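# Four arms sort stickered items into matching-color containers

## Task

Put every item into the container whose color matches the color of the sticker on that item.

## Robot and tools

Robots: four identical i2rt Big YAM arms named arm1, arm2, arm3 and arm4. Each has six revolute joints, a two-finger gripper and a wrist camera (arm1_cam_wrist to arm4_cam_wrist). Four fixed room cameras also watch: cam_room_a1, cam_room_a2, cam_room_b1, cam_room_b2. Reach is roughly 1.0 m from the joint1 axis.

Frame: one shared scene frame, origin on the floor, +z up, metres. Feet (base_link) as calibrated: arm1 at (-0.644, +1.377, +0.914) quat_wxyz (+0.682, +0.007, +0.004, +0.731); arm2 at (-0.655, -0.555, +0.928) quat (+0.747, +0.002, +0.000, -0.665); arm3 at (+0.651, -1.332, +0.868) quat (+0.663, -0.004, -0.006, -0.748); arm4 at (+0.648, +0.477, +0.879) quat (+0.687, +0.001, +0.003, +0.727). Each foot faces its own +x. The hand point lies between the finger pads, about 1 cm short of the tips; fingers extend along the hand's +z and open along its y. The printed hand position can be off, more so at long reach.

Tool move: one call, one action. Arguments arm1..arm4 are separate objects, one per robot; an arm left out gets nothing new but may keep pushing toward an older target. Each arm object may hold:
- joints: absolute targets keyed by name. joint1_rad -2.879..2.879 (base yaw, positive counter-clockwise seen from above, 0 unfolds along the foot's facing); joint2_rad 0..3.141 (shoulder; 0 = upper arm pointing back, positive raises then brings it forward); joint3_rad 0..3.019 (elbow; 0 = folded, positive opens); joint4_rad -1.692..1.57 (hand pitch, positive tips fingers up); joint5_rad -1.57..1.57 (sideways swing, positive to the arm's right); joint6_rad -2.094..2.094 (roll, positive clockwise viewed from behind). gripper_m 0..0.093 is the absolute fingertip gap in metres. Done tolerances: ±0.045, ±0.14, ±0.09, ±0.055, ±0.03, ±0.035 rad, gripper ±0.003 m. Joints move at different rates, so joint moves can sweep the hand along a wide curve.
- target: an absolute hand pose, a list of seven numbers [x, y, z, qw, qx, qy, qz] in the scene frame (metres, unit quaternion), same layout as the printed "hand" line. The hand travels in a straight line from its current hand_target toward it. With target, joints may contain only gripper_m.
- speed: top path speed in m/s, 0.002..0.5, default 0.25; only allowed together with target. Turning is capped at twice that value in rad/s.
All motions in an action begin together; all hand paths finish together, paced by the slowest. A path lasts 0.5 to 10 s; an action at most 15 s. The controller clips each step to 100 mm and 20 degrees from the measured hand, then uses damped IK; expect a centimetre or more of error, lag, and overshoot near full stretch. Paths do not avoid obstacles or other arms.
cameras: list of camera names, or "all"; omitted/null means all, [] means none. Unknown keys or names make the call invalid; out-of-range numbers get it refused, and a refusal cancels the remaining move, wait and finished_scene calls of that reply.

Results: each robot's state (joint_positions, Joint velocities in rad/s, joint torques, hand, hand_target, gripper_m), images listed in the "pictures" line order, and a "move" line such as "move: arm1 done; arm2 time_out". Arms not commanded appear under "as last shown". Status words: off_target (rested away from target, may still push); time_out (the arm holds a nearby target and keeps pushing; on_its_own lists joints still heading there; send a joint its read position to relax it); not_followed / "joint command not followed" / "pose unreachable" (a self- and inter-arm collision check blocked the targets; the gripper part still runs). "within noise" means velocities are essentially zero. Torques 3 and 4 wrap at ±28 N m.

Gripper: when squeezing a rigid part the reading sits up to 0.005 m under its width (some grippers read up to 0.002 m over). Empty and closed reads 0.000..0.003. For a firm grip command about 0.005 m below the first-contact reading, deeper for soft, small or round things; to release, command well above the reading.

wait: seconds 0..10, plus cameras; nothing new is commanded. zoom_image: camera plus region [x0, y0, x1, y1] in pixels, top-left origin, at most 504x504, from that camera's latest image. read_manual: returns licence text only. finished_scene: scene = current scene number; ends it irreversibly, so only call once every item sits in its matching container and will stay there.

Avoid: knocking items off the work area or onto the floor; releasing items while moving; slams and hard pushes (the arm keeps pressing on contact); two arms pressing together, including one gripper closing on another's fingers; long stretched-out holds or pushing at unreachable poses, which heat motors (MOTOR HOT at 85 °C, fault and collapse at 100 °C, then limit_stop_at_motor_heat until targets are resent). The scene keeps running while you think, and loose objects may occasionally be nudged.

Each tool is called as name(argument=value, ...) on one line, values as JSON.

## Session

move()

Scene clock: 0.00 s.
Joint torques (N m): no reading
Motor temperatures (°C): arm1=[20 23 26 23 21 21 21] | arm2=[23 24 25 22 22 20 23] | arm3=[24 23 23 23 24 23 23] | arm4=[22 21 23 22 24 21 24]
Heat: arm1: hottest joint3_rad 26 °C; arm2: hottest joint3_rad 25 °C; arm3: hottest joint1_rad 24 °C; arm4: hottest joint5_rad 24 °C.
Joint velocities: within noise
arm1.joint_positions: joint1_rad=+0.263 joint2_rad=+0.541 joint3_rad=+1.448 joint4_rad=-1.274 joint5_rad=+0.156 joint6_rad=+0.460 gripper_m=+0.09396
arm1.joint_status: not commanded
arm1.hand: x=-0.6722 y=+1.5689 z=+1.5123 quat_wxyz=(-0.269, +0.505, -0.648, -0.503) (m; scene frame)
arm1.hand_target: x=-0.6707 y=+1.5650 z=+1.5243 quat_wxyz=(-0.273, +0.499, -0.642, -0.514) (m; scene frame)
arm1.hand_status: not commanded
arm2.joint_positions: joint1_rad=+0.198 joint2_rad=+0.259 joint3_rad=+1.632 joint4_rad=-1.245 joint5_rad=-0.167 joint6_rad=+0.724 gripper_m=+0.09396
arm2.joint_status: not commanded
arm2.hand: x=-0.6328 y=-0.5393 z=+1.6268 quat_wxyz=(-0.736, -0.518, -0.413, +0.142) (m; scene frame)
arm2.hand_target: x=-0.6348 y=-0.5332 z=+1.6300 quat_wxyz=(-0.741, -0.512, -0.410, +0.144) (m; scene frame)
arm2.hand_status: not commanded
arm3.joint_positions: joint1_rad=-0.202 joint2_rad=+0.522 joint3_rad=+1.369 joint4_rad=-1.376 joint5_rad=-0.141 joint6_rad=+0.009 gripper_m=+0.09396
arm3.joint_status: not commanded
arm3.hand: x=+0.6122 y=-1.5130 z=+1.4112 quat_wxyz=(-0.346, -0.682, -0.528, +0.369) (m; scene frame)
arm3.hand_target: x=+0.6130 y=-1.5103 z=+1.4212 quat_wxyz=(-0.352, -0.676, -0.525, +0.378) (m; scene frame)
arm3.hand_status: not commanded
arm4.joint_positions: joint1_rad=+0.128 joint2_rad=+0.492 joint3_rad=+1.422 joint4_rad=-1.388 joint5_rad=-0.180 joint6_rad=-0.624 gripper_m=+0.09396
arm4.joint_status: not commanded
arm4.hand: x=+0.5903 y=+0.6373 z=+1.4468 quat_wxyz=(-0.401, +0.802, -0.272, -0.348) (m; scene frame)
arm4.hand_target: x=+0.5910 y=+0.6334 z=+1.4564 quat_wxyz=(-0.410, +0.797, -0.269, -0.353) (m; scene frame)
arm4.hand_status: not commanded
pictures: arm1_cam_wrist, arm2_cam_wrist, arm3_cam_wrist, arm4_cam_wrist, cam_room_a1, cam_room_a2, cam_room_b1, cam_room_b2
Images, in order (width x height): arm1_cam_wrist 672x504, arm2_cam_wrist 672x504, arm3_cam_wrist 672x504, arm4_cam_wrist 672x504, cam_room_a1 672x504, cam_room_a2 672x504, cam_room_b1 672x504, cam_room_b2 672x504.

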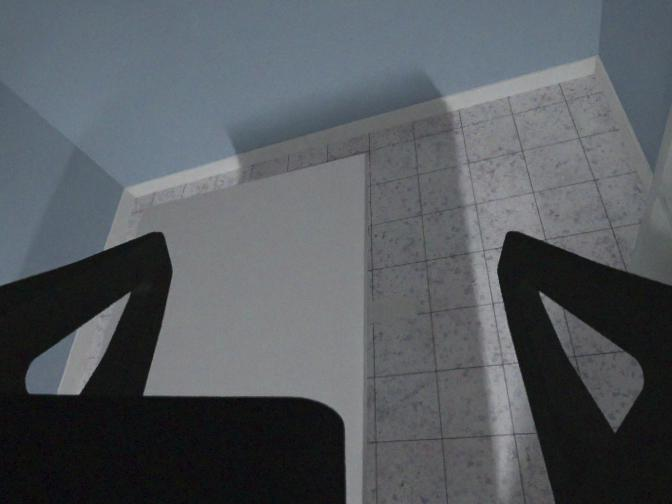

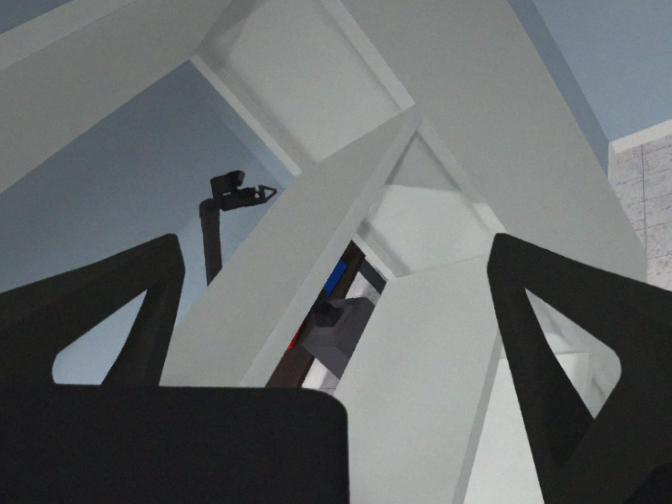

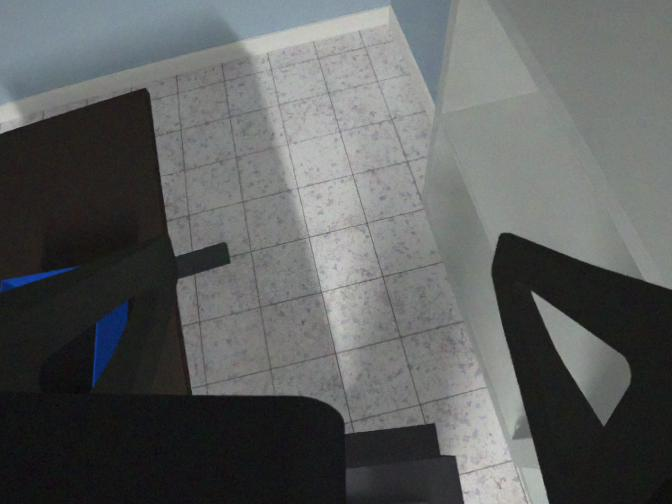

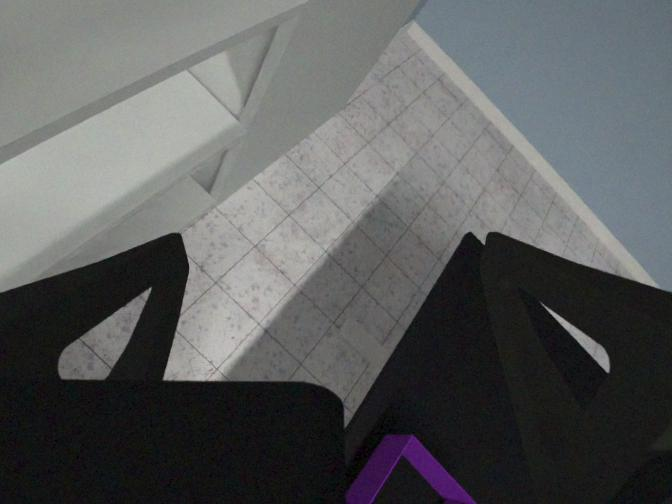

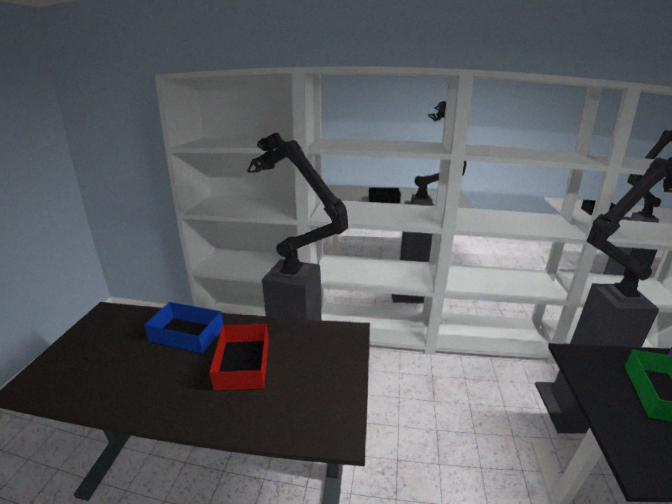

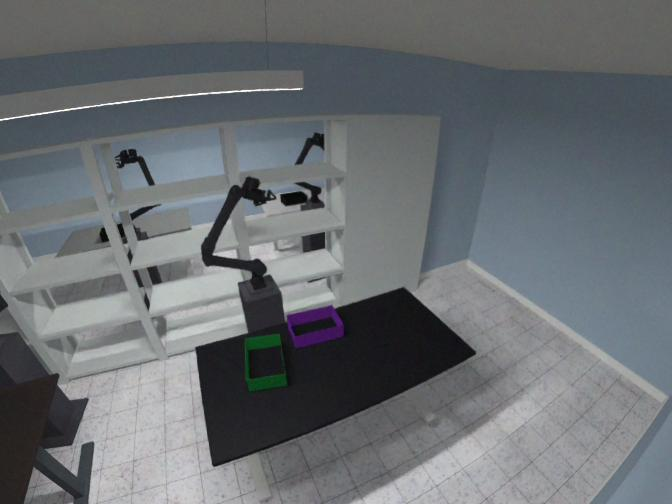

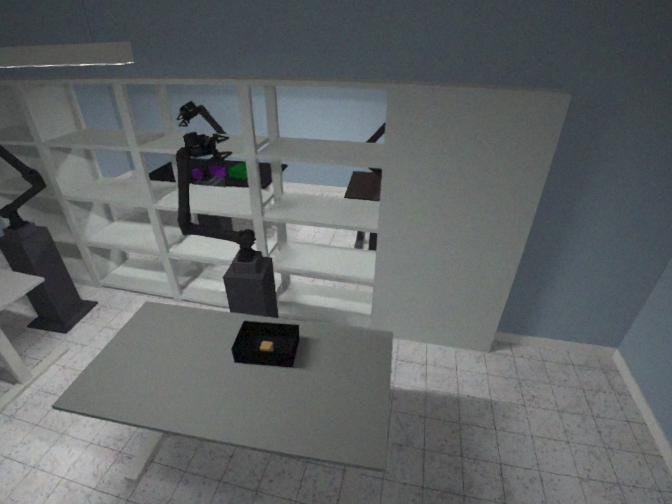

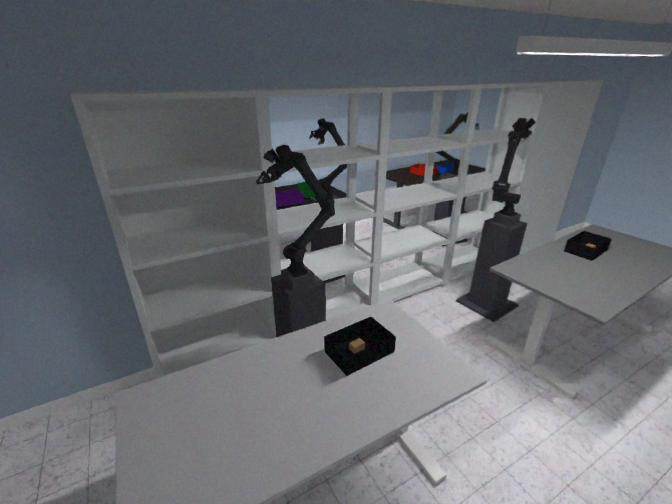

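zoom_image(camera="cam_room_b1", region=[220, 310, 320, 380])

zoom_image(camera="cam_room_b2", region=[310, 310, 410, 380])

move(arm1={"joints":{"joint1_rad":1.9,"joint2_rad":1.32,"joint3_rad":1.36,"joint4_rad":-1.02,"joint5_rad":0,"joint6_rad":0}}, arm2={"joints":{"joint1_rad":-1.5,"joint2_rad":1.32,"joint3_rad":1.36,"joint4_rad":-1.02,"joint5_rad":0,"joint6_rad":0}}, cameras=["arm1_cam_wrist","arm2_cam_wrist"])

Scaled by 5.040.

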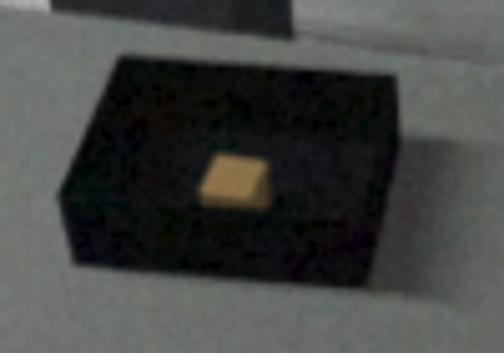

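Scaled by 5.040.

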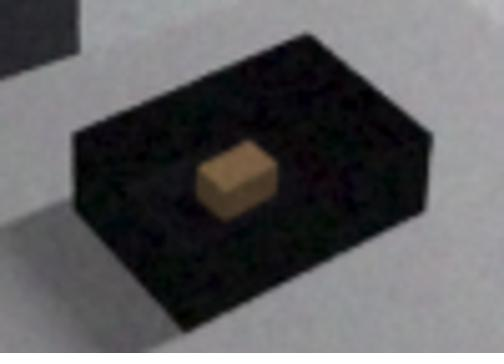

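Scene clock: 9.63 s.
Joint torques (N m): arm1=[-1.61 -9.76 13.2 1.39 0.1 -0.06] | arm2=[1.14 -12.22 12.1 2.15 -0.02 -0.08] | arm3=[1.32 3.6 9.02 1.94 -0.05 -0.06] | arm4=[0.79 4.66 7.87 1.42 -0.02 0.08]
Motor temperatures (°C): arm1=[20 23 27 23 21 21 21] | arm2=[23 24 26 22 22 20 23] | arm3=[24 23 24 23 24 23 23] | arm4=[22 21 24 22 24 21 24]
Heat: arm1: hottest joint3_rad 27 °C; arm2: hottest joint3_rad 26 °C; arm3: hottest joint1_rad 24 °C; arm4: hottest joint3_rad 24 °C.
move: arm1 done; arm2 done
Joint velocities: within noise
arm1.joint_positions: joint1_rad=+1.902 joint2_rad=+1.337 joint3_rad=+1.340 joint4_rad=-1.029 joint5_rad=-0.002 joint6_rad=+0.007 gripper_m=+0.09398
arm1.joint_status: all done
arm1.hand: x=-1.1085 y=+1.1784 z=+1.2261 quat_wxyz=(+0.052, +0.943, +0.189, -0.270) (m; scene frame)
arm1.hand_target: x=-1.1109 y=+1.1783 z=+1.2460 quat_wxyz=(+0.055, +0.936, +0.190, -0.292) (m; scene frame)
arm1.hand_status: not commanded
arm2.joint_positions: joint1_rad=-1.504 joint2_rad=+1.315 joint3_rad=+1.355 joint4_rad=-1.028 joint5_rad=+0.000 joint6_rad=+0.015 gripper_m=+0.09399
arm2.joint_status: all done
arm2.hand: x=-1.1560 y=-0.6486 z=+1.2511 quat_wxyz=(-0.027, -0.955, -0.081, +0.285) (m; scene frame)
arm2.hand_target: x=-1.1591 y=-0.6515 z=+1.2522 quat_wxyz=(-0.026, -0.953, -0.090, +0.289) (m; scene frame)
arm2.hand_status: not commanded
arm3, arm4: as last shown
pictures: arm1_cam_wrist, arm2_cam_wrist
Images, in order (width x height): arm1_cam_wrist 672x504, arm2_cam_wrist 672x504.

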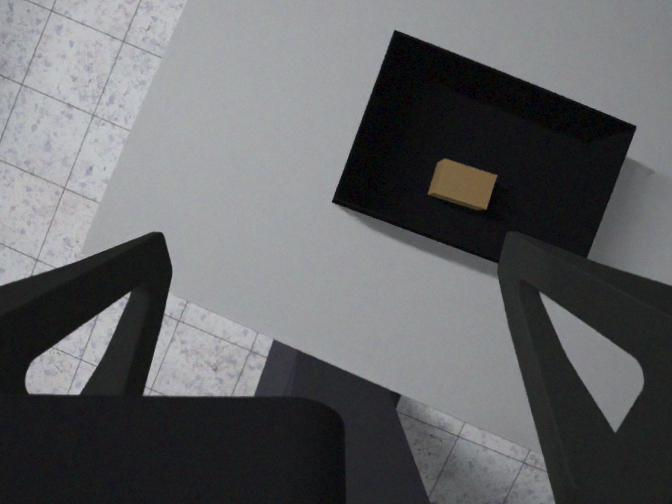

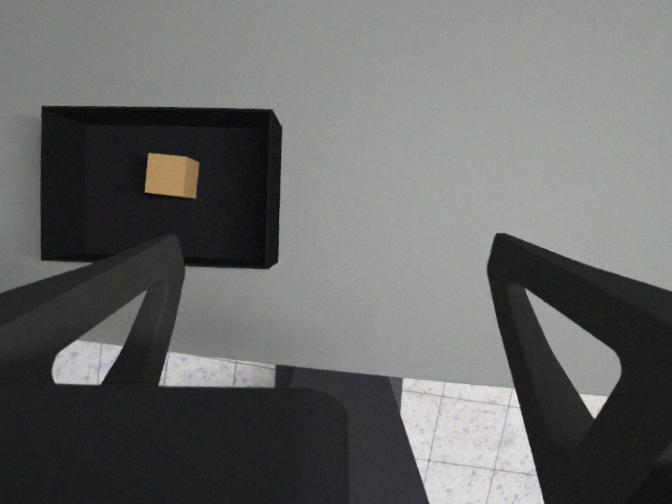

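zoom_image(camera="arm1_cam_wrist", region=[410, 130, 520, 230])

zoom_image(camera="arm2_cam_wrist", region=[120, 130, 230, 230])

move(arm1={"target":[-1.24,1.29,0.94,0.0085,-0.9655,-0.0589,0.2587],"speed":0.35}, arm2={"target":[-1.20,-0.877,0.93,-0.0113,-0.965,-0.0421,0.2586],"speed":0.35}, arm3={"joints":{"joint1_rad":1.69,"joint2_rad":1.32,"joint3_rad":1.36,"joint4_rad":-1.02,"joint5_rad":0,"joint6_rad":0}}, arm4={"joints":{"joint1_rad":-1.63,"joint2_rad":1.32,"joint3_rad":1.36,"joint4_rad":-1.02,"joint5_rad":0,"joint6_rad":0}}, cameras=["arm1_cam_wrist","arm2_cam_wrist","arm3_cam_wrist","arm4_cam_wrist"])

Scaled by 4.582.

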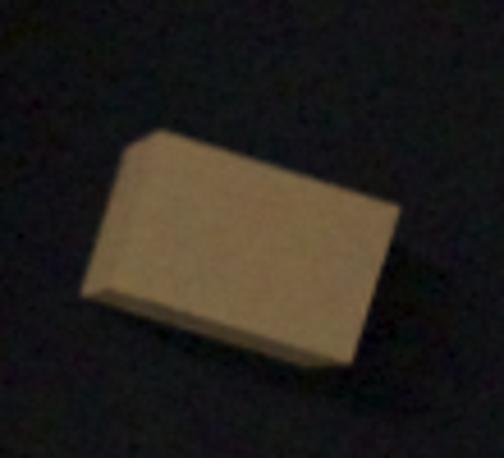

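Scaled by 4.582.

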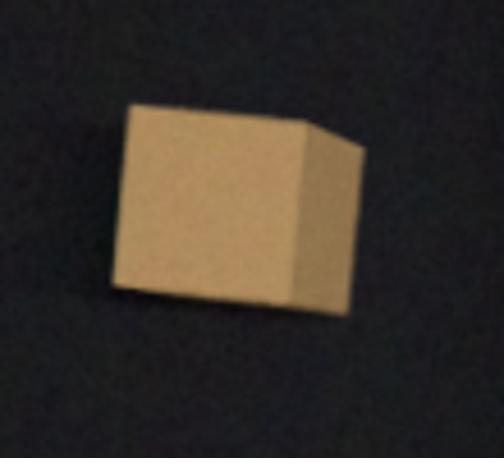

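Scene clock: 25.20 s.
Joint torques (N m): arm1=[-1.9 -14.74 11.36 1.66 0.12 0.12] | arm2=[0.26 -19.6 12.62 2.14 0.4 0.23] | arm3=[1.14 -13.27 10.3 1.33 0.11 -0.1] | arm4=[1.26 -14.15 10.39 1.06 0.07 0.17]
Motor temperatures (°C): arm1=[20 23 30 23 21 21 21] | arm2=[23 24 28 22 22 20 23] | arm3=[24 23 26 23 24 23 23] | arm4=[22 22 25 22 24 21 24]
Heat: arm1: hottest joint3_rad 30 °C; arm2: hottest joint3_rad 28 °C; arm3: hottest joint3_rad 26 °C; arm4: hottest joint3_rad 25 °C.
move: arm1 off_target; arm2 off_target; arm3 done; arm4 done
Joint velocities: within noise
arm1.joint_positions: joint1_rad=+1.669 joint2_rad=+1.858 joint3_rad=+1.124 joint4_rad=-0.389 joint5_rad=+0.062 joint6_rad=+0.018 gripper_m=+0.09398
arm1.joint_status: not commanded
arm1.hand: x=-1.2217 y=+1.2912 z=+0.9200 quat_wxyz=(-0.011, +0.971, +0.066, -0.231) (m; scene frame)
arm1.hand_target: x=-1.2392 y=+1.2902 z=+0.9404 quat_wxyz=(-0.009, +0.964, +0.059, -0.258) (m; scene frame)
arm1.hand_status: off_target (0.027 m and 3.3 deg from the pose sent, 0.334 m and 16.7 deg at the start)
arm2.joint_positions: joint1_rad=-1.082 joint2_rad=+1.942 joint3_rad=+1.223 joint4_rad=-0.441 joint5_rad=+0.243 joint6_rad=+0.440 gripper_m=+0.09399
arm2.joint_status: not commanded
arm2.hand: x=-1.1769 y=-0.8660 z=+0.9125 quat_wxyz=(+0.003, -0.971, -0.056, +0.234) (m; scene frame)
arm2.hand_target: x=-1.1988 y=-0.8762 z=+0.9307 quat_wxyz=(-0.011, -0.965, -0.042, +0.258) (m; scene frame)
arm2.hand_status: off_target (0.031 m and 3.7 deg from the pose sent, 0.396 m and 5.8 deg at the start)
arm3.joint_positions: joint1_rad=+1.689 joint2_rad=+1.330 joint3_rad=+1.353 joint4_rad=-1.025 joint5_rad=-0.002 joint6_rad=+0.006 gripper_m=+0.09398
arm3.joint_status: all done
arm3.hand: x=+1.1623 y=-1.3289 z=+1.1842 quat_wxyz=(-0.281, -0.002, -0.960, +0.005) (m; scene frame)
arm3.hand_target: x=+1.1628 y=-1.3285 z=+1.1932 quat_wxyz=(-0.292, +0.001, -0.957, +0.007) (m; scene frame)
arm3.hand_status: not commanded
arm4.joint_positions: joint1_rad=-1.635 joint2_rad=+1.336 joint3_rad=+1.342 joint4_rad=-1.028 joint5_rad=+0.001 joint6_rad=-0.012 gripper_m=+0.09398
arm4.joint_status: all done
arm4.hand: x=+1.1593 y=+0.4736 z=+1.1843 quat_wxyz=(-0.269, +0.002, -0.963, +0.005) (m; scene frame)
arm4.hand_target: x=+1.1618 y=+0.4766 z=+1.2021 quat_wxyz=(-0.289, -0.001, -0.957, +0.002) (m; scene frame)
arm4.hand_status: not commanded
pictures: arm1_cam_wrist, arm2_cam_wrist, arm3_cam_wrist, arm4_cam_wrist
Images, in order (width x height): arm1_cam_wrist 672x504, arm2_cam_wrist 672x504, arm3_cam_wrist 672x504, arm4_cam_wrist 672x504.

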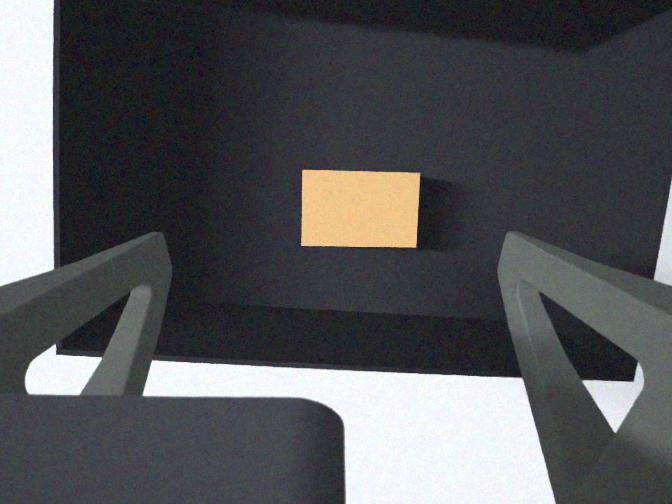

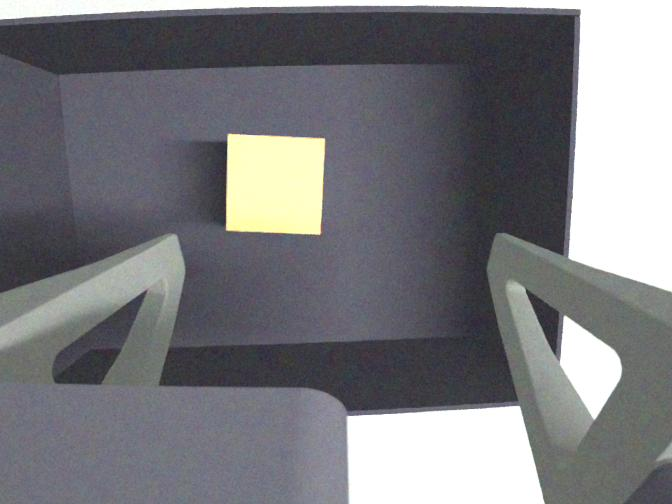

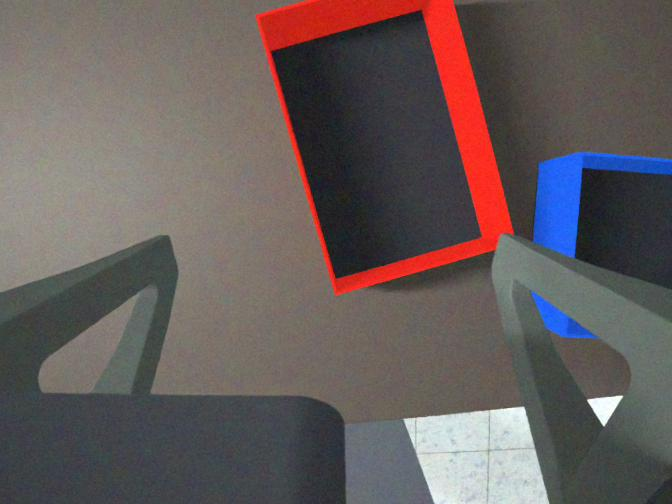

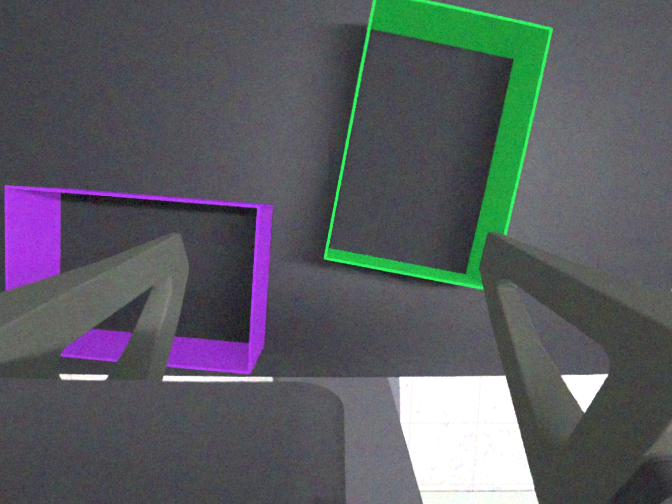

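move(arm1={"target":[-1.252,1.306,0.803,-0.0135,-0.9646,-0.0505,0.2584],"speed":0.2}, arm2={"target":[-1.216,-0.913,0.803,-0.009,-0.9653,-0.0337,0.2586],"speed":0.2}, arm3={"joints":{"joint2_rad":0.7,"joint3_rad":1.3,"joint4_rad":-1.4}}, arm4={"joints":{"joint2_rad":0.7,"joint3_rad":1.3,"joint4_rad":-1.4}}, cameras=["arm1_cam_wrist","arm2_cam_wrist"])

Scene clock: 38.37 s.
Joint torques (N m): arm1=[-2.55 -15.97 8.23 1.85 0.03 -0.01] | arm2=[1.08 -20.19 11.08 2.22 0.42 0.21] | arm3=[1.2 -0.38 9.21 1.18 0.11 -0.11] | arm4=[0.79 0.85 9.13 0.83 0.05 0.15]
Motor temperatures (°C): arm1=[20 24 30 23 21 21 21] | arm2=[23 25 29 22 22 20 23] | arm3=[24 23 27 23 24 23 23] | arm4=[22 22 29 22 24 21 24]
Heat: arm1: hottest joint3_rad 30 °C; arm2: hottest joint3_rad 29 °C; arm3: hottest joint3_rad 27 °C; arm4: hottest joint3_rad 29 °C.
move: arm1 off_target; arm2 off_target; arm3 done; arm4 done
Joint velocities: within noise
arm1.joint_positions: joint1_rad=+1.630 joint2_rad=+2.137 joint3_rad=+1.124 joint4_rad=-0.087 joint5_rad=+0.006 joint6_rad=+0.019 gripper_m=+0.09398
arm1.joint_status: not commanded
arm1.hand: x=-1.2370 y=+1.3033 z=+0.7935 quat_wxyz=(+0.013, +0.969, +0.053, -0.240) (m; scene frame)
arm1.hand_target: x=-1.2516 y=+1.3061 z=+0.8032 quat_wxyz=(+0.013, +0.965, +0.051, -0.258) (m; scene frame)
arm1.hand_status: off_target (0.018 m and 2.2 deg from the pose sent, 0.122 m and 4.6 deg at the start)
arm2.joint_positions: joint1_rad=-1.055 joint2_rad=+2.221 joint3_rad=+1.333 joint4_rad=-0.263 joint5_rad=+0.267 joint6_rad=+0.491 gripper_m=+0.09399
arm2.joint_status: not commanded
arm2.hand: x=-1.2011 y=-0.8986 z=+0.8012 quat_wxyz=(+0.002, -0.969, -0.041, +0.243) (m; scene frame)
arm2.hand_target: x=-1.2151 y=-0.9127 z=+0.8036 quat_wxyz=(-0.009, -0.965, -0.034, +0.259) (m; scene frame)
arm2.hand_status: off_target (0.021 m and 2.4 deg from the pose sent, 0.125 m and 4.1 deg at the start)
arm3.joint_positions: joint1_rad=+1.689 joint2_rad=+0.700 joint3_rad=+1.293 joint4_rad=-1.395 joint5_rad=-0.002 joint6_rad=+0.006 gripper_m=+0.09398
arm3.joint_status: all done
arm3.hand: x=+0.9142 y=-1.3262 z=+1.3309 quat_wxyz=(-0.376, -0.001, -0.927, +0.005) (m; scene frame)
arm3.hand_target: x=+0.9130 y=-1.3261 z=+1.3335 quat_wxyz=(-0.376, +0.002, -0.926, +0.007) (m; scene frame)
arm3.hand_status: not commanded
arm4.joint_positions: joint1_rad=-1.635 joint2_rad=+0.696 joint3_rad=+1.285 joint4_rad=-1.390 joint5_rad=+0.001 joint6_rad=-0.012 gripper_m=+0.09398
arm4.joint_status: all done
arm4.hand: x=+0.9134 y=+0.4762 z=+1.3390 quat_wxyz=(-0.373, +0.002, -0.928, +0.006) (m; scene frame)
arm4.hand_target: x=+0.9125 y=+0.4778 z=+1.3434 quat_wxyz=(-0.373, -0.001, -0.928, +0.002) (m; scene frame)
arm4.hand_status: not commanded
pictures: arm1_cam_wrist, arm2_cam_wrist
Images, in order (width x height): arm1_cam_wrist 672x504, arm2_cam_wrist 672x504.

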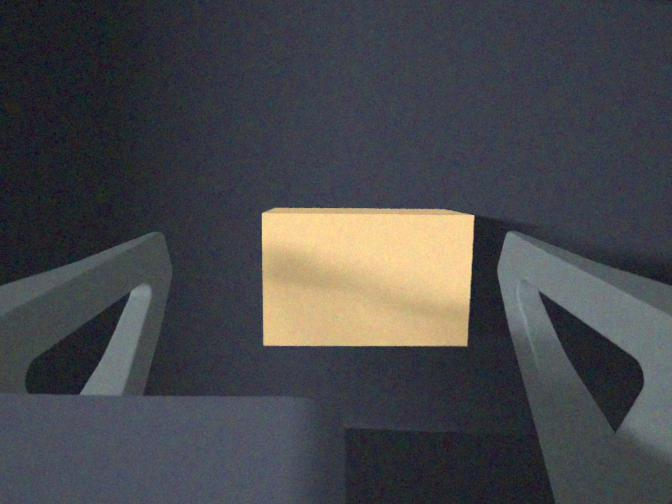

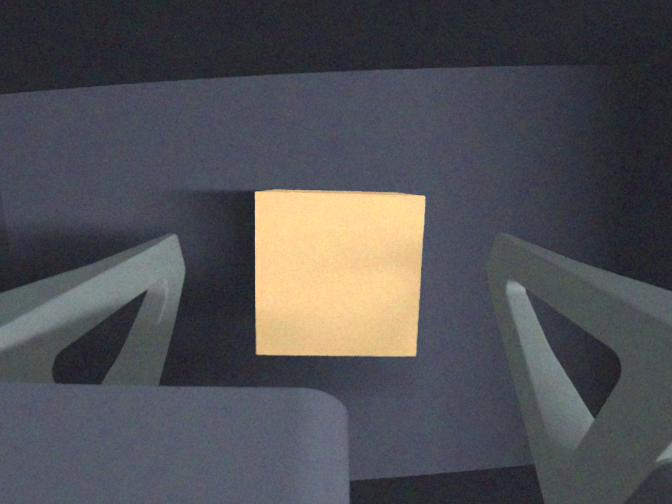

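move(arm1={"target":[-1.236,1.323,0.738,-0.0135,-0.9646,-0.0505,0.2584],"speed":0.12}, arm2={"target":[-1.2015,-0.909,0.737,-0.009,-0.9653,-0.0337,0.2586],"speed":0.12}, cameras=["arm1_cam_wrist","arm2_cam_wrist"])

Scene clock: 45.50 s.
Joint torques (N m): arm1=[-2.02 -15.21 5.53 1.8 -0.09 -0.03] | arm2=[1.49 -20.31 8.9 2.25 0.42 0.21] | arm3=[1.44 -0.56 9.25 1.17 0.11 -0.11] | arm4=[1.38 -0.26 9.13 0.84 0.05 0.16]
Motor temperatures (°C): arm1=[20 24 30 23 21 21 21] | arm2=[23 25 30 22 22 20 23] | arm3=[24 23 27 23 24 23 23] | arm4=[22 22 30 22 24 21 24]
Heat: arm1: hottest joint3_rad 30 °C; arm2: hottest joint3_rad 30 °C; arm3: hottest joint3_rad 27 °C; arm4: hottest joint3_rad 30 °C.
move: arm1 done; arm2 off_target
Joint velocities: within noise
arm1.joint_positions: joint1_rad=+1.601 joint2_rad=+2.259 joint3_rad=+1.112 joint4_rad=+0.070 joint5_rad=-0.008 joint6_rad=-0.002 gripper_m=+0.09398
arm1.joint_status: not commanded
arm1.hand: x=-1.2320 y=+1.3187 z=+0.7380 quat_wxyz=(+0.014, +0.967, +0.050, -0.251) (m; scene frame)
arm1.hand_target: x=-1.2360 y=+1.3230 z=+0.7381 quat_wxyz=(+0.013, +0.965, +0.050, -0.258) (m; scene frame)
arm1.hand_status: done (0.006 m and 0.9 deg from the pose sent, 0.059 m and 2.2 deg at the start)
arm2.joint_positions: joint1_rad=-1.050 joint2_rad=+2.337 joint3_rad=+1.333 joint4_rad=-0.132 joint5_rad=+0.271 joint6_rad=+0.500 gripper_m=+0.09399
arm2.joint_status: not commanded
arm2.hand: x=-1.1959 y=-0.8980 z=+0.7424 quat_wxyz=(-0.002, -0.967, -0.038, +0.250) (m; scene frame)
arm2.hand_target: x=-1.2012 y=-0.9088 z=+0.7375 quat_wxyz=(-0.009, -0.965, -0.034, +0.259) (m; scene frame)
arm2.hand_status: off_target (0.013 m and 1.4 deg from the pose sent, 0.065 m and 2.4 deg at the start)
arm3, arm4: as last shown
pictures: arm1_cam_wrist, arm2_cam_wrist
Images, in order (width x height): arm1_cam_wrist 672x504, arm2_cam_wrist 672x504.

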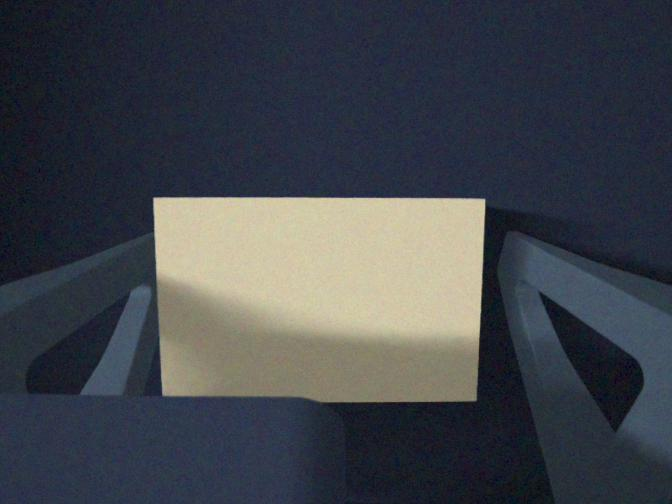

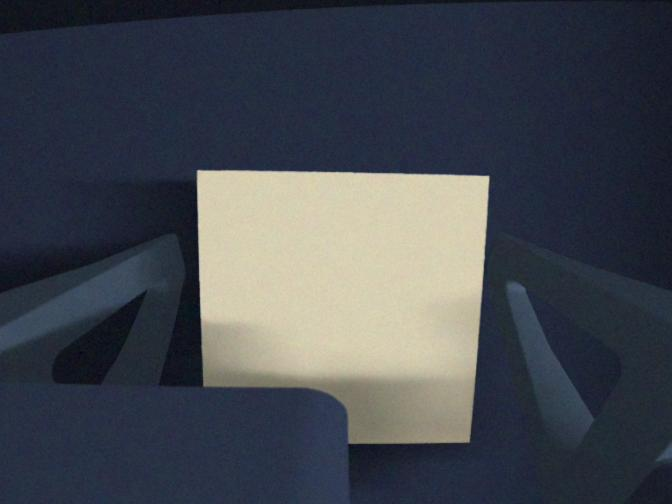

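move(arm1={"joints":{"gripper_m":0.058}}, arm2={"joints":{"gripper_m":0.043}}, cameras=["arm1_cam_wrist","arm2_cam_wrist"])

move(arm1={"target":[-1.20,1.318,0.95,-0.0135,-0.9646,-0.0505,0.2584],"speed":0.25}, arm2={"target":[-1.16,-0.90,0.95,-0.009,-0.9653,-0.0337,0.2586],"speed":0.25}, cameras=[])

move(arm1={"joints":{"joint2_rad":0.9,"joint3_rad":1.25,"joint4_rad":0.2,"joint5_rad":0,"joint6_rad":0}}, arm2={"joints":{"joint2_rad":0.9,"joint3_rad":1.25,"joint4_rad":0.2,"joint5_rad":0,"joint6_rad":0}}, cameras=["cam_room_b1","cam_room_b2","arm1_cam_wrist","arm2_cam_wrist"])

Scene clock: 54.17 s.
Joint torques (N m): arm1=[-2.43 -14.33 5.55 1.8 -0.05 -0.02] | arm2=[1.61 -20.25 8.84 2.24 0.41 0.19] | arm3=[1.2 -0.56 9.26 1.18 0.11 -0.1] | arm4=[1.03 -0.15 9.1 0.77 0.08 0.19]
Motor temperatures (°C): arm1=[20 24 29 23 21 21 21] | arm2=[23 25 29 22 22 20 23] | arm3=[24 23 26 23 24 23 23] | arm4=[22 22 31 22 24 21 24]
Heat: arm1: hottest joint3_rad 29 °C; arm2: hottest joint3_rad 29 °C; arm3: hottest joint3_rad 26 °C; arm4: hottest joint3_rad 31 °C.
move: arm1 off_target; arm2 off_target
Joint velocities: within noise
arm1.joint_positions: joint1_rad=+1.601 joint2_rad=+2.259 joint3_rad=+1.112 joint4_rad=+0.070 joint5_rad=-0.009 joint6_rad=-0.003 gripper_m=+0.06875
arm1.joint_status: gripper_m off_target (ended at +0.06878, target +0.05800)
arm1.hand: x=-1.2320 y=+1.3186 z=+0.7380 quat_wxyz=(+0.015, +0.966, +0.051, -0.251) (m; scene frame)
arm1.hand_target: x=-1.2360 y=+1.3230 z=+0.7382 quat_wxyz=(+0.013, +0.965, +0.050, -0.258) (m; scene frame)
arm1.hand_status: not commanded
arm2.joint_positions: joint1_rad=-1.049 joint2_rad=+2.337 joint3_rad=+1.333 joint4_rad=-0.131 joint5_rad=+0.272 joint6_rad=+0.502 gripper_m=+0.05317
arm2.joint_status: gripper_m off_target (ended at +0.05319, target +0.04300)
arm2.hand: x=-1.1959 y=-0.8983 z=+0.7425 quat_wxyz=(-0.003, -0.967, -0.037, +0.250) (m; scene frame)
arm2.hand_target: x=-1.2011 y=-0.9090 z=+0.7375 quat_wxyz=(-0.009, -0.965, -0.034, +0.259) (m; scene frame)
arm2.hand_status: not commanded
arm3, arm4: as last shown
pictures: arm1_cam_wrist, arm2_cam_wrist
Images, in order (width x height): arm1_cam_wrist 672x504, arm2_cam_wrist 672x504.

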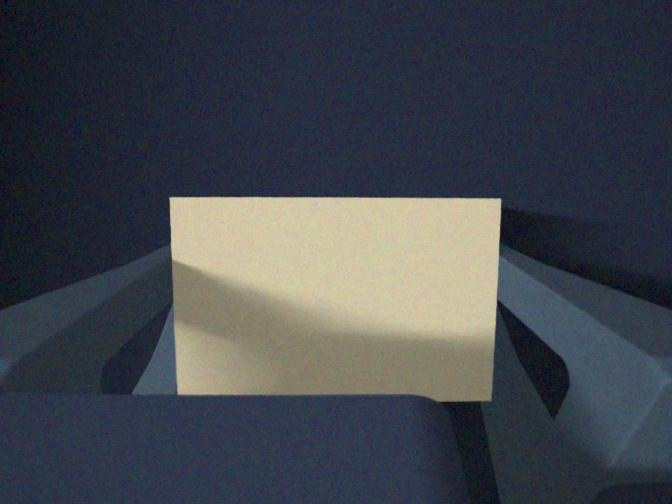

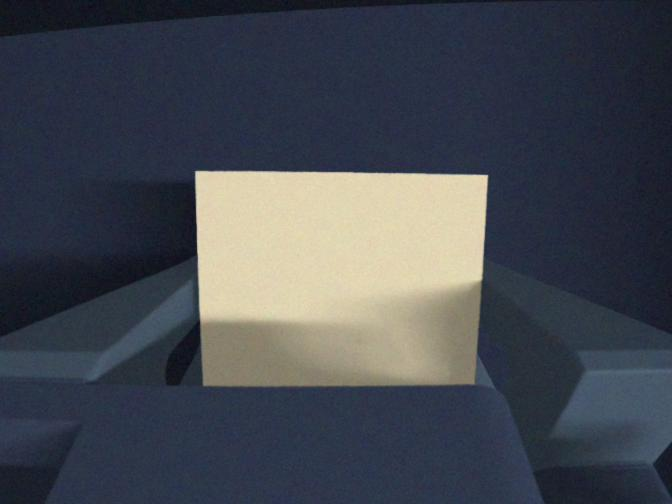

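Scene clock: 55.77 s.
Joint torques (N m): arm1=[-1.14 -12.51 9.36 0.77 0.11 0.11] | arm2=[1.49 -19.66 8.57 1.16 0.44 0.21] | arm3=[1.2 -0.44 9.29 1.18 0.12 -0.1] | arm4=[1.03 -0.38 9.24 0.88 0.05 0.17]
Motor temperatures (°C): arm1=[20 24 29 23 21 21 21] | arm2=[23 25 29 22 22 20 23] | arm3=[24 23 26 23 24 23 23] | arm4=[22 22 31 22 24 21 24]
Heat: arm1: hottest joint3_rad 29 °C; arm2: hottest joint3_rad 29 °C; arm3: hottest joint3_rad 26 °C; arm4: hottest joint3_rad 31 °C.
move: arm1 done; arm2 done
Joint velocities: within noise
arm1.joint_positions: joint1_rad=+1.601 joint2_rad=+1.743 joint3_rad=+1.018 joint4_rad=-0.340 joint5_rad=-0.005 joint6_rad=-0.003 gripper_m=+0.06875
arm1.joint_status: not commanded
arm1.hand: x=-1.1993 y=+1.3217 z=+0.9462 quat_wxyz=(+0.013, +0.965, +0.050, -0.258) (m; scene frame)
arm1.hand_target: x=-1.2000 y=+1.3180 z=+0.9499 quat_wxyz=(+0.014, +0.965, +0.051, -0.258) (m; scene frame)
arm1.hand_status: done (0.005 m and 0.1 deg from the pose sent, 0.214 m and 0.9 deg at the start)
arm2.joint_positions: joint1_rad=-1.017 joint2_rad=+1.881 joint3_rad=+1.242 joint4_rad=-0.465 joint5_rad=+0.286 joint6_rad=+0.530 gripper_m=+0.05317
arm2.joint_status: not commanded
arm2.hand: x=-1.1681 y=-0.9003 z=+0.9552 quat_wxyz=(-0.014, -0.963, -0.036, +0.266) (m; scene frame)
arm2.hand_target: x=-1.1601 y=-0.9000 z=+0.9500 quat_wxyz=(-0.009, -0.965, -0.034, +0.259) (m; scene frame)
arm2.hand_status: done (0.010 m and 1.1 deg from the pose sent, 0.211 m and 1.3 deg at the start)
arm3, arm4: as last shown
pictures: none
No camera images: "cameras" was empty.

Scene clock: 57.47 s.
Joint torques (N m): arm1=[-1.14 -2.2 11.96 1.29 0.1 0.04] | arm2=[1.32 -4.89 12.14 2.13 -0.18 -0.07] | arm3=[1.14 -0.5 9.21 1.2 0.12 -0.11] | arm4=[0.97 0.32 9.1 0.8 0.07 0.15]
Motor temperatures (°C): arm1=[20 24 30 23 21 21 21] | arm2=[23 25 30 22 22 20 23] | arm3=[24 23 27 23 24 23 23] | arm4=[22 22 31 22 24 21 24]
Heat: arm1: hottest joint3_rad 30 °C; arm2: hottest joint3_rad 30 °C; arm3: hottest joint3_rad 27 °C; arm4: hottest joint3_rad 31 °C.
move: arm1 done; arm2 done
Joint velocities: within noise
arm1.joint_positions: joint1_rad=+1.601 joint2_rad=+0.906 joint3_rad=+1.240 joint4_rad=+0.202 joint5_rad=-0.002 joint6_rad=-0.003 gripper_m=+0.06875
arm1.joint_status: all done
arm1.hand: x=-1.0443 y=+1.3347 z=+1.6417 quat_wxyz=(+0.041, +0.487, +0.027, -0.872) (m; scene frame)
arm1.hand_target: x=-1.0382 y=+1.3327 z=+1.6492 quat_wxyz=(+0.045, +0.481, +0.027, -0.875) (m; scene frame)
arm1.hand_status: not commanded
arm2.joint_positions: joint1_rad=-1.015 joint2_rad=+0.895 joint3_rad=+1.240 joint4_rad=+0.198 joint5_rad=+0.004 joint6_rad=+0.014 gripper_m=+0.05318
arm2.joint_status: all done
arm2.hand: x=-0.9764 y=-0.8112 z=+1.6511 quat_wxyz=(-0.292, -0.467, -0.158, +0.819) (m; scene frame)
arm2.hand_target: x=-0.9743 y=-0.8139 z=+1.6554 quat_wxyz=(-0.290, -0.462, -0.164, +0.822) (m; scene frame)
arm2.hand_status: not commanded
arm3, arm4: as last shown
pictures: arm1_cam_wrist, arm2_cam_wrist, cam_room_b1, cam_room_b2
Images, in order (width x height): arm1_cam_wrist 672x504, arm2_cam_wrist 672x504, cam_room_b1 672x504, cam_room_b2 672x504.

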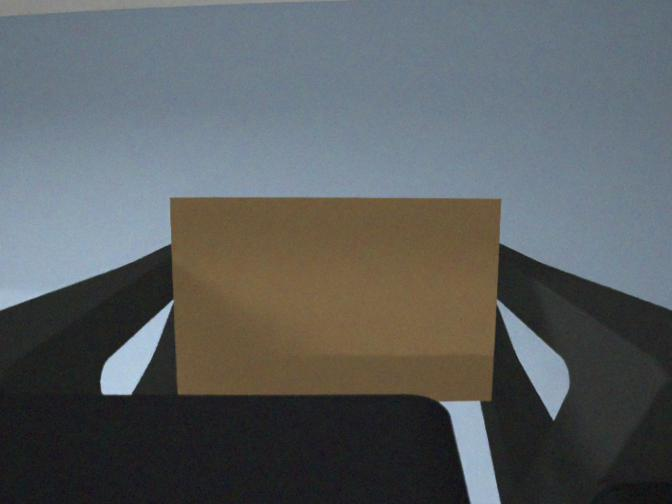

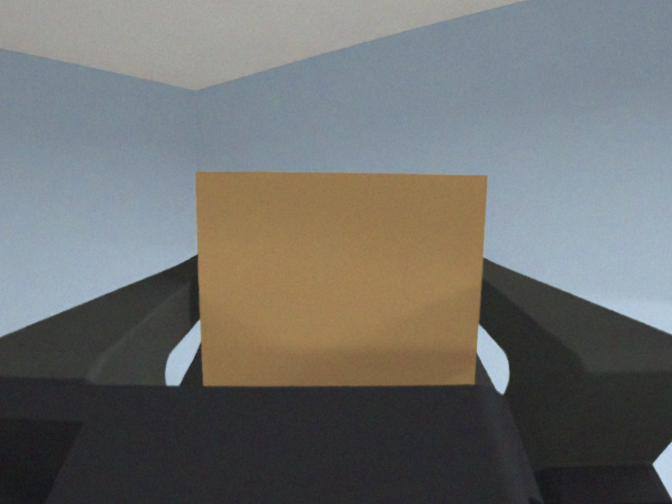

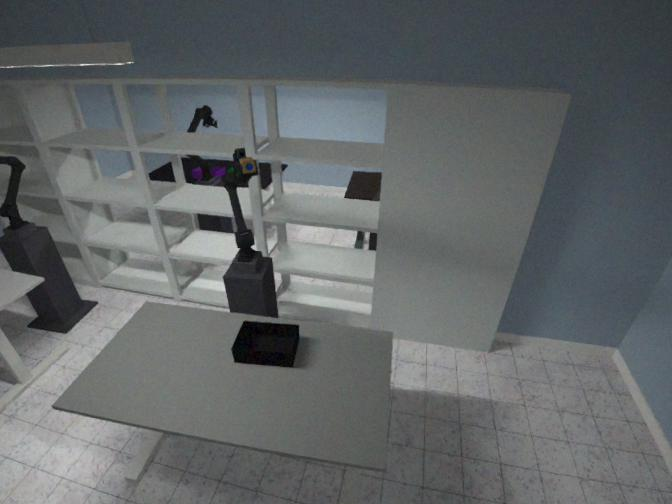

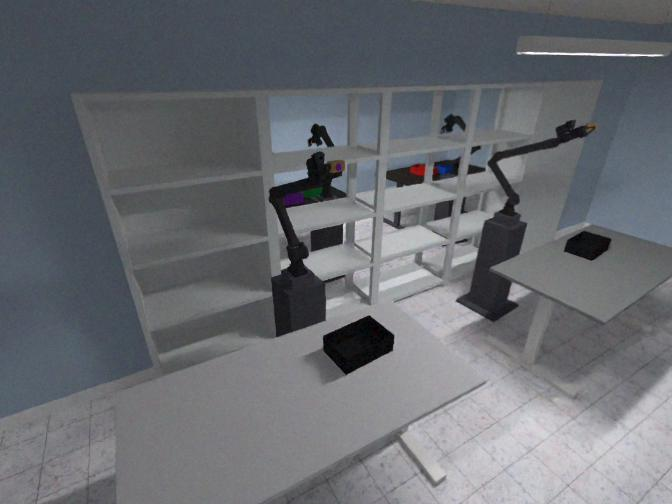

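zoom_image(camera="cam_room_b1", region=[210, 130, 290, 190])

zoom_image(camera="cam_room_b2", region=[300, 140, 380, 200])

move(arm1={"joints":{"joint4_rad":-1.35}}, arm2={"joints":{"joint4_rad":-1.35}}, arm3={"joints":{"joint1_rad":0.0}}, arm4={"joints":{"joint1_rad":0.0}}, cameras=["arm1_cam_wrist","arm2_cam_wrist"])

Scaled by 6.300.

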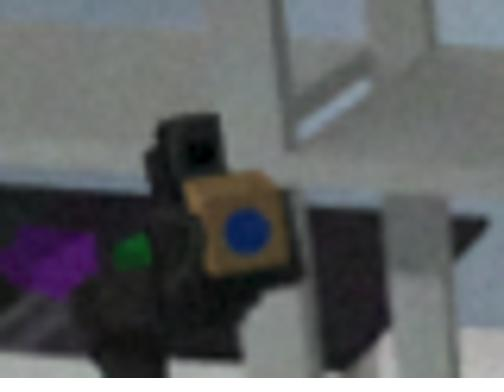

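Scaled by 6.300.

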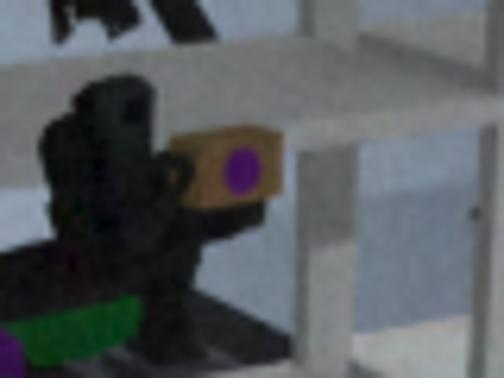

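Scene clock: 63.53 s.
Joint torques (N m): arm1=[-0.85 -1.67 11.82 1.09 0.11 0.1] | arm2=[1.38 -4.84 11.96 1.32 -0.17 -0.07] | arm3=[0.44 -0.38 9.18 1.2 -0.01 -0.11] | arm4=[1.03 -0.09 9.13 0.75 0.1 0.18]
Motor temperatures (°C): arm1=[20 24 30 23 21 21 21] | arm2=[23 25 30 22 22 20 23] | arm3=[24 23 27 23 24 23 23] | arm4=[22 22 32 22 24 21 24]
Heat: arm1: hottest joint3_rad 30 °C; arm2: hottest joint3_rad 30 °C; arm3: hottest joint3_rad 27 °C; arm4: hottest joint3_rad 32 °C.
move: arm1 done; arm2 done; arm3 done; arm4 done
Joint velocities: within noise
arm1.joint_positions: joint1_rad=+1.601 joint2_rad=+0.906 joint3_rad=+1.240 joint4_rad=-1.342 joint5_rad=-0.002 joint6_rad=-0.003 gripper_m=+0.06875
arm1.joint_status: all done
arm1.hand: x=-0.9696 y=+1.3435 z=+1.3068 quat_wxyz=(+0.013, +0.957, +0.050, -0.285) (m; scene frame)
arm1.hand_target: x=-0.9670 y=+1.3417 z=+1.3126 quat_wxyz=(+0.013, +0.956, +0.051, -0.289) (m; scene frame)
arm1.hand_status: not commanded
arm2.joint_positions: joint1_rad=-1.015 joint2_rad=+0.895 joint3_rad=+1.240 joint4_rad=-1.338 joint5_rad=+0.004 joint6_rad=+0.014 gripper_m=+0.05318
arm2.joint_status: all done
arm2.hand: x=-0.9159 y=-0.7625 z=+1.3184 quat_wxyz=(-0.093, -0.908, -0.310, +0.267) (m; scene frame)
arm2.hand_target: x=-0.9137 y=-0.7645 z=+1.3204 quat_wxyz=(-0.093, -0.905, -0.320, +0.264) (m; scene frame)
arm2.hand_status: not commanded
arm3.joint_positions: joint1_rad=+0.011 joint2_rad=+0.700 joint3_rad=+1.293 joint4_rad=-1.395 joint5_rad=+0.001 joint6_rad=+0.005 gripper_m=+0.09400
arm3.joint_status: all done
arm3.hand: x=+0.6208 y=-1.5873 z=+1.3342 quat_wxyz=(-0.256, -0.691, -0.614, +0.283) (m; scene frame)
arm3.hand_target: x=+0.6183 y=-1.5858 z=+1.3367 quat_wxyz=(-0.254, -0.692, -0.612, +0.285) (m; scene frame)
arm3.hand_status: not commanded
arm4.joint_positions: joint1_rad=-0.004 joint2_rad=+0.697 joint3_rad=+1.285 joint4_rad=-1.390 joint5_rad=+0.000 joint6_rad=-0.012 gripper_m=+0.09400
arm4.joint_status: all done
arm4.hand: x=+0.6365 y=+0.7423 z=+1.3392 quat_wxyz=(-0.257, +0.676, -0.635, -0.271) (m; scene frame)
arm4.hand_target: x=+0.6358 y=+0.7410 z=+1.3438 quat_wxyz=(-0.255, +0.673, -0.638, -0.273) (m; scene frame)
arm4.hand_status: not commanded
pictures: arm1_cam_wrist, arm2_cam_wrist
Images, in order (width x height): arm1_cam_wrist 672x504, arm2_cam_wrist 672x504.

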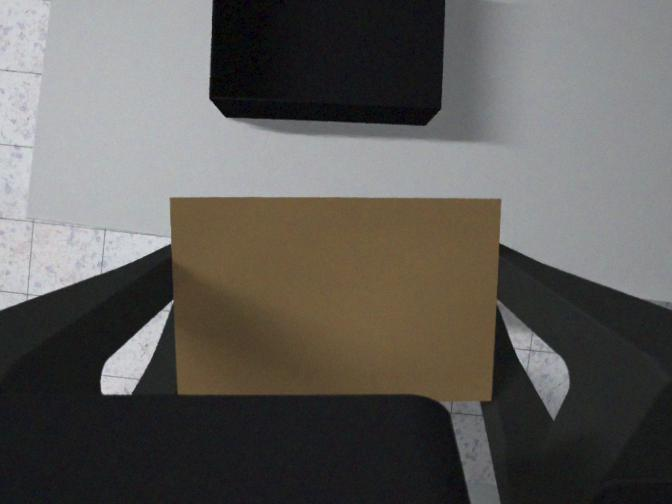

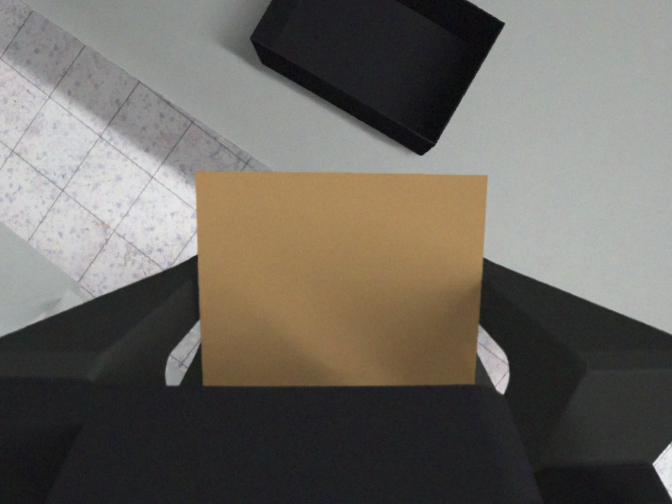

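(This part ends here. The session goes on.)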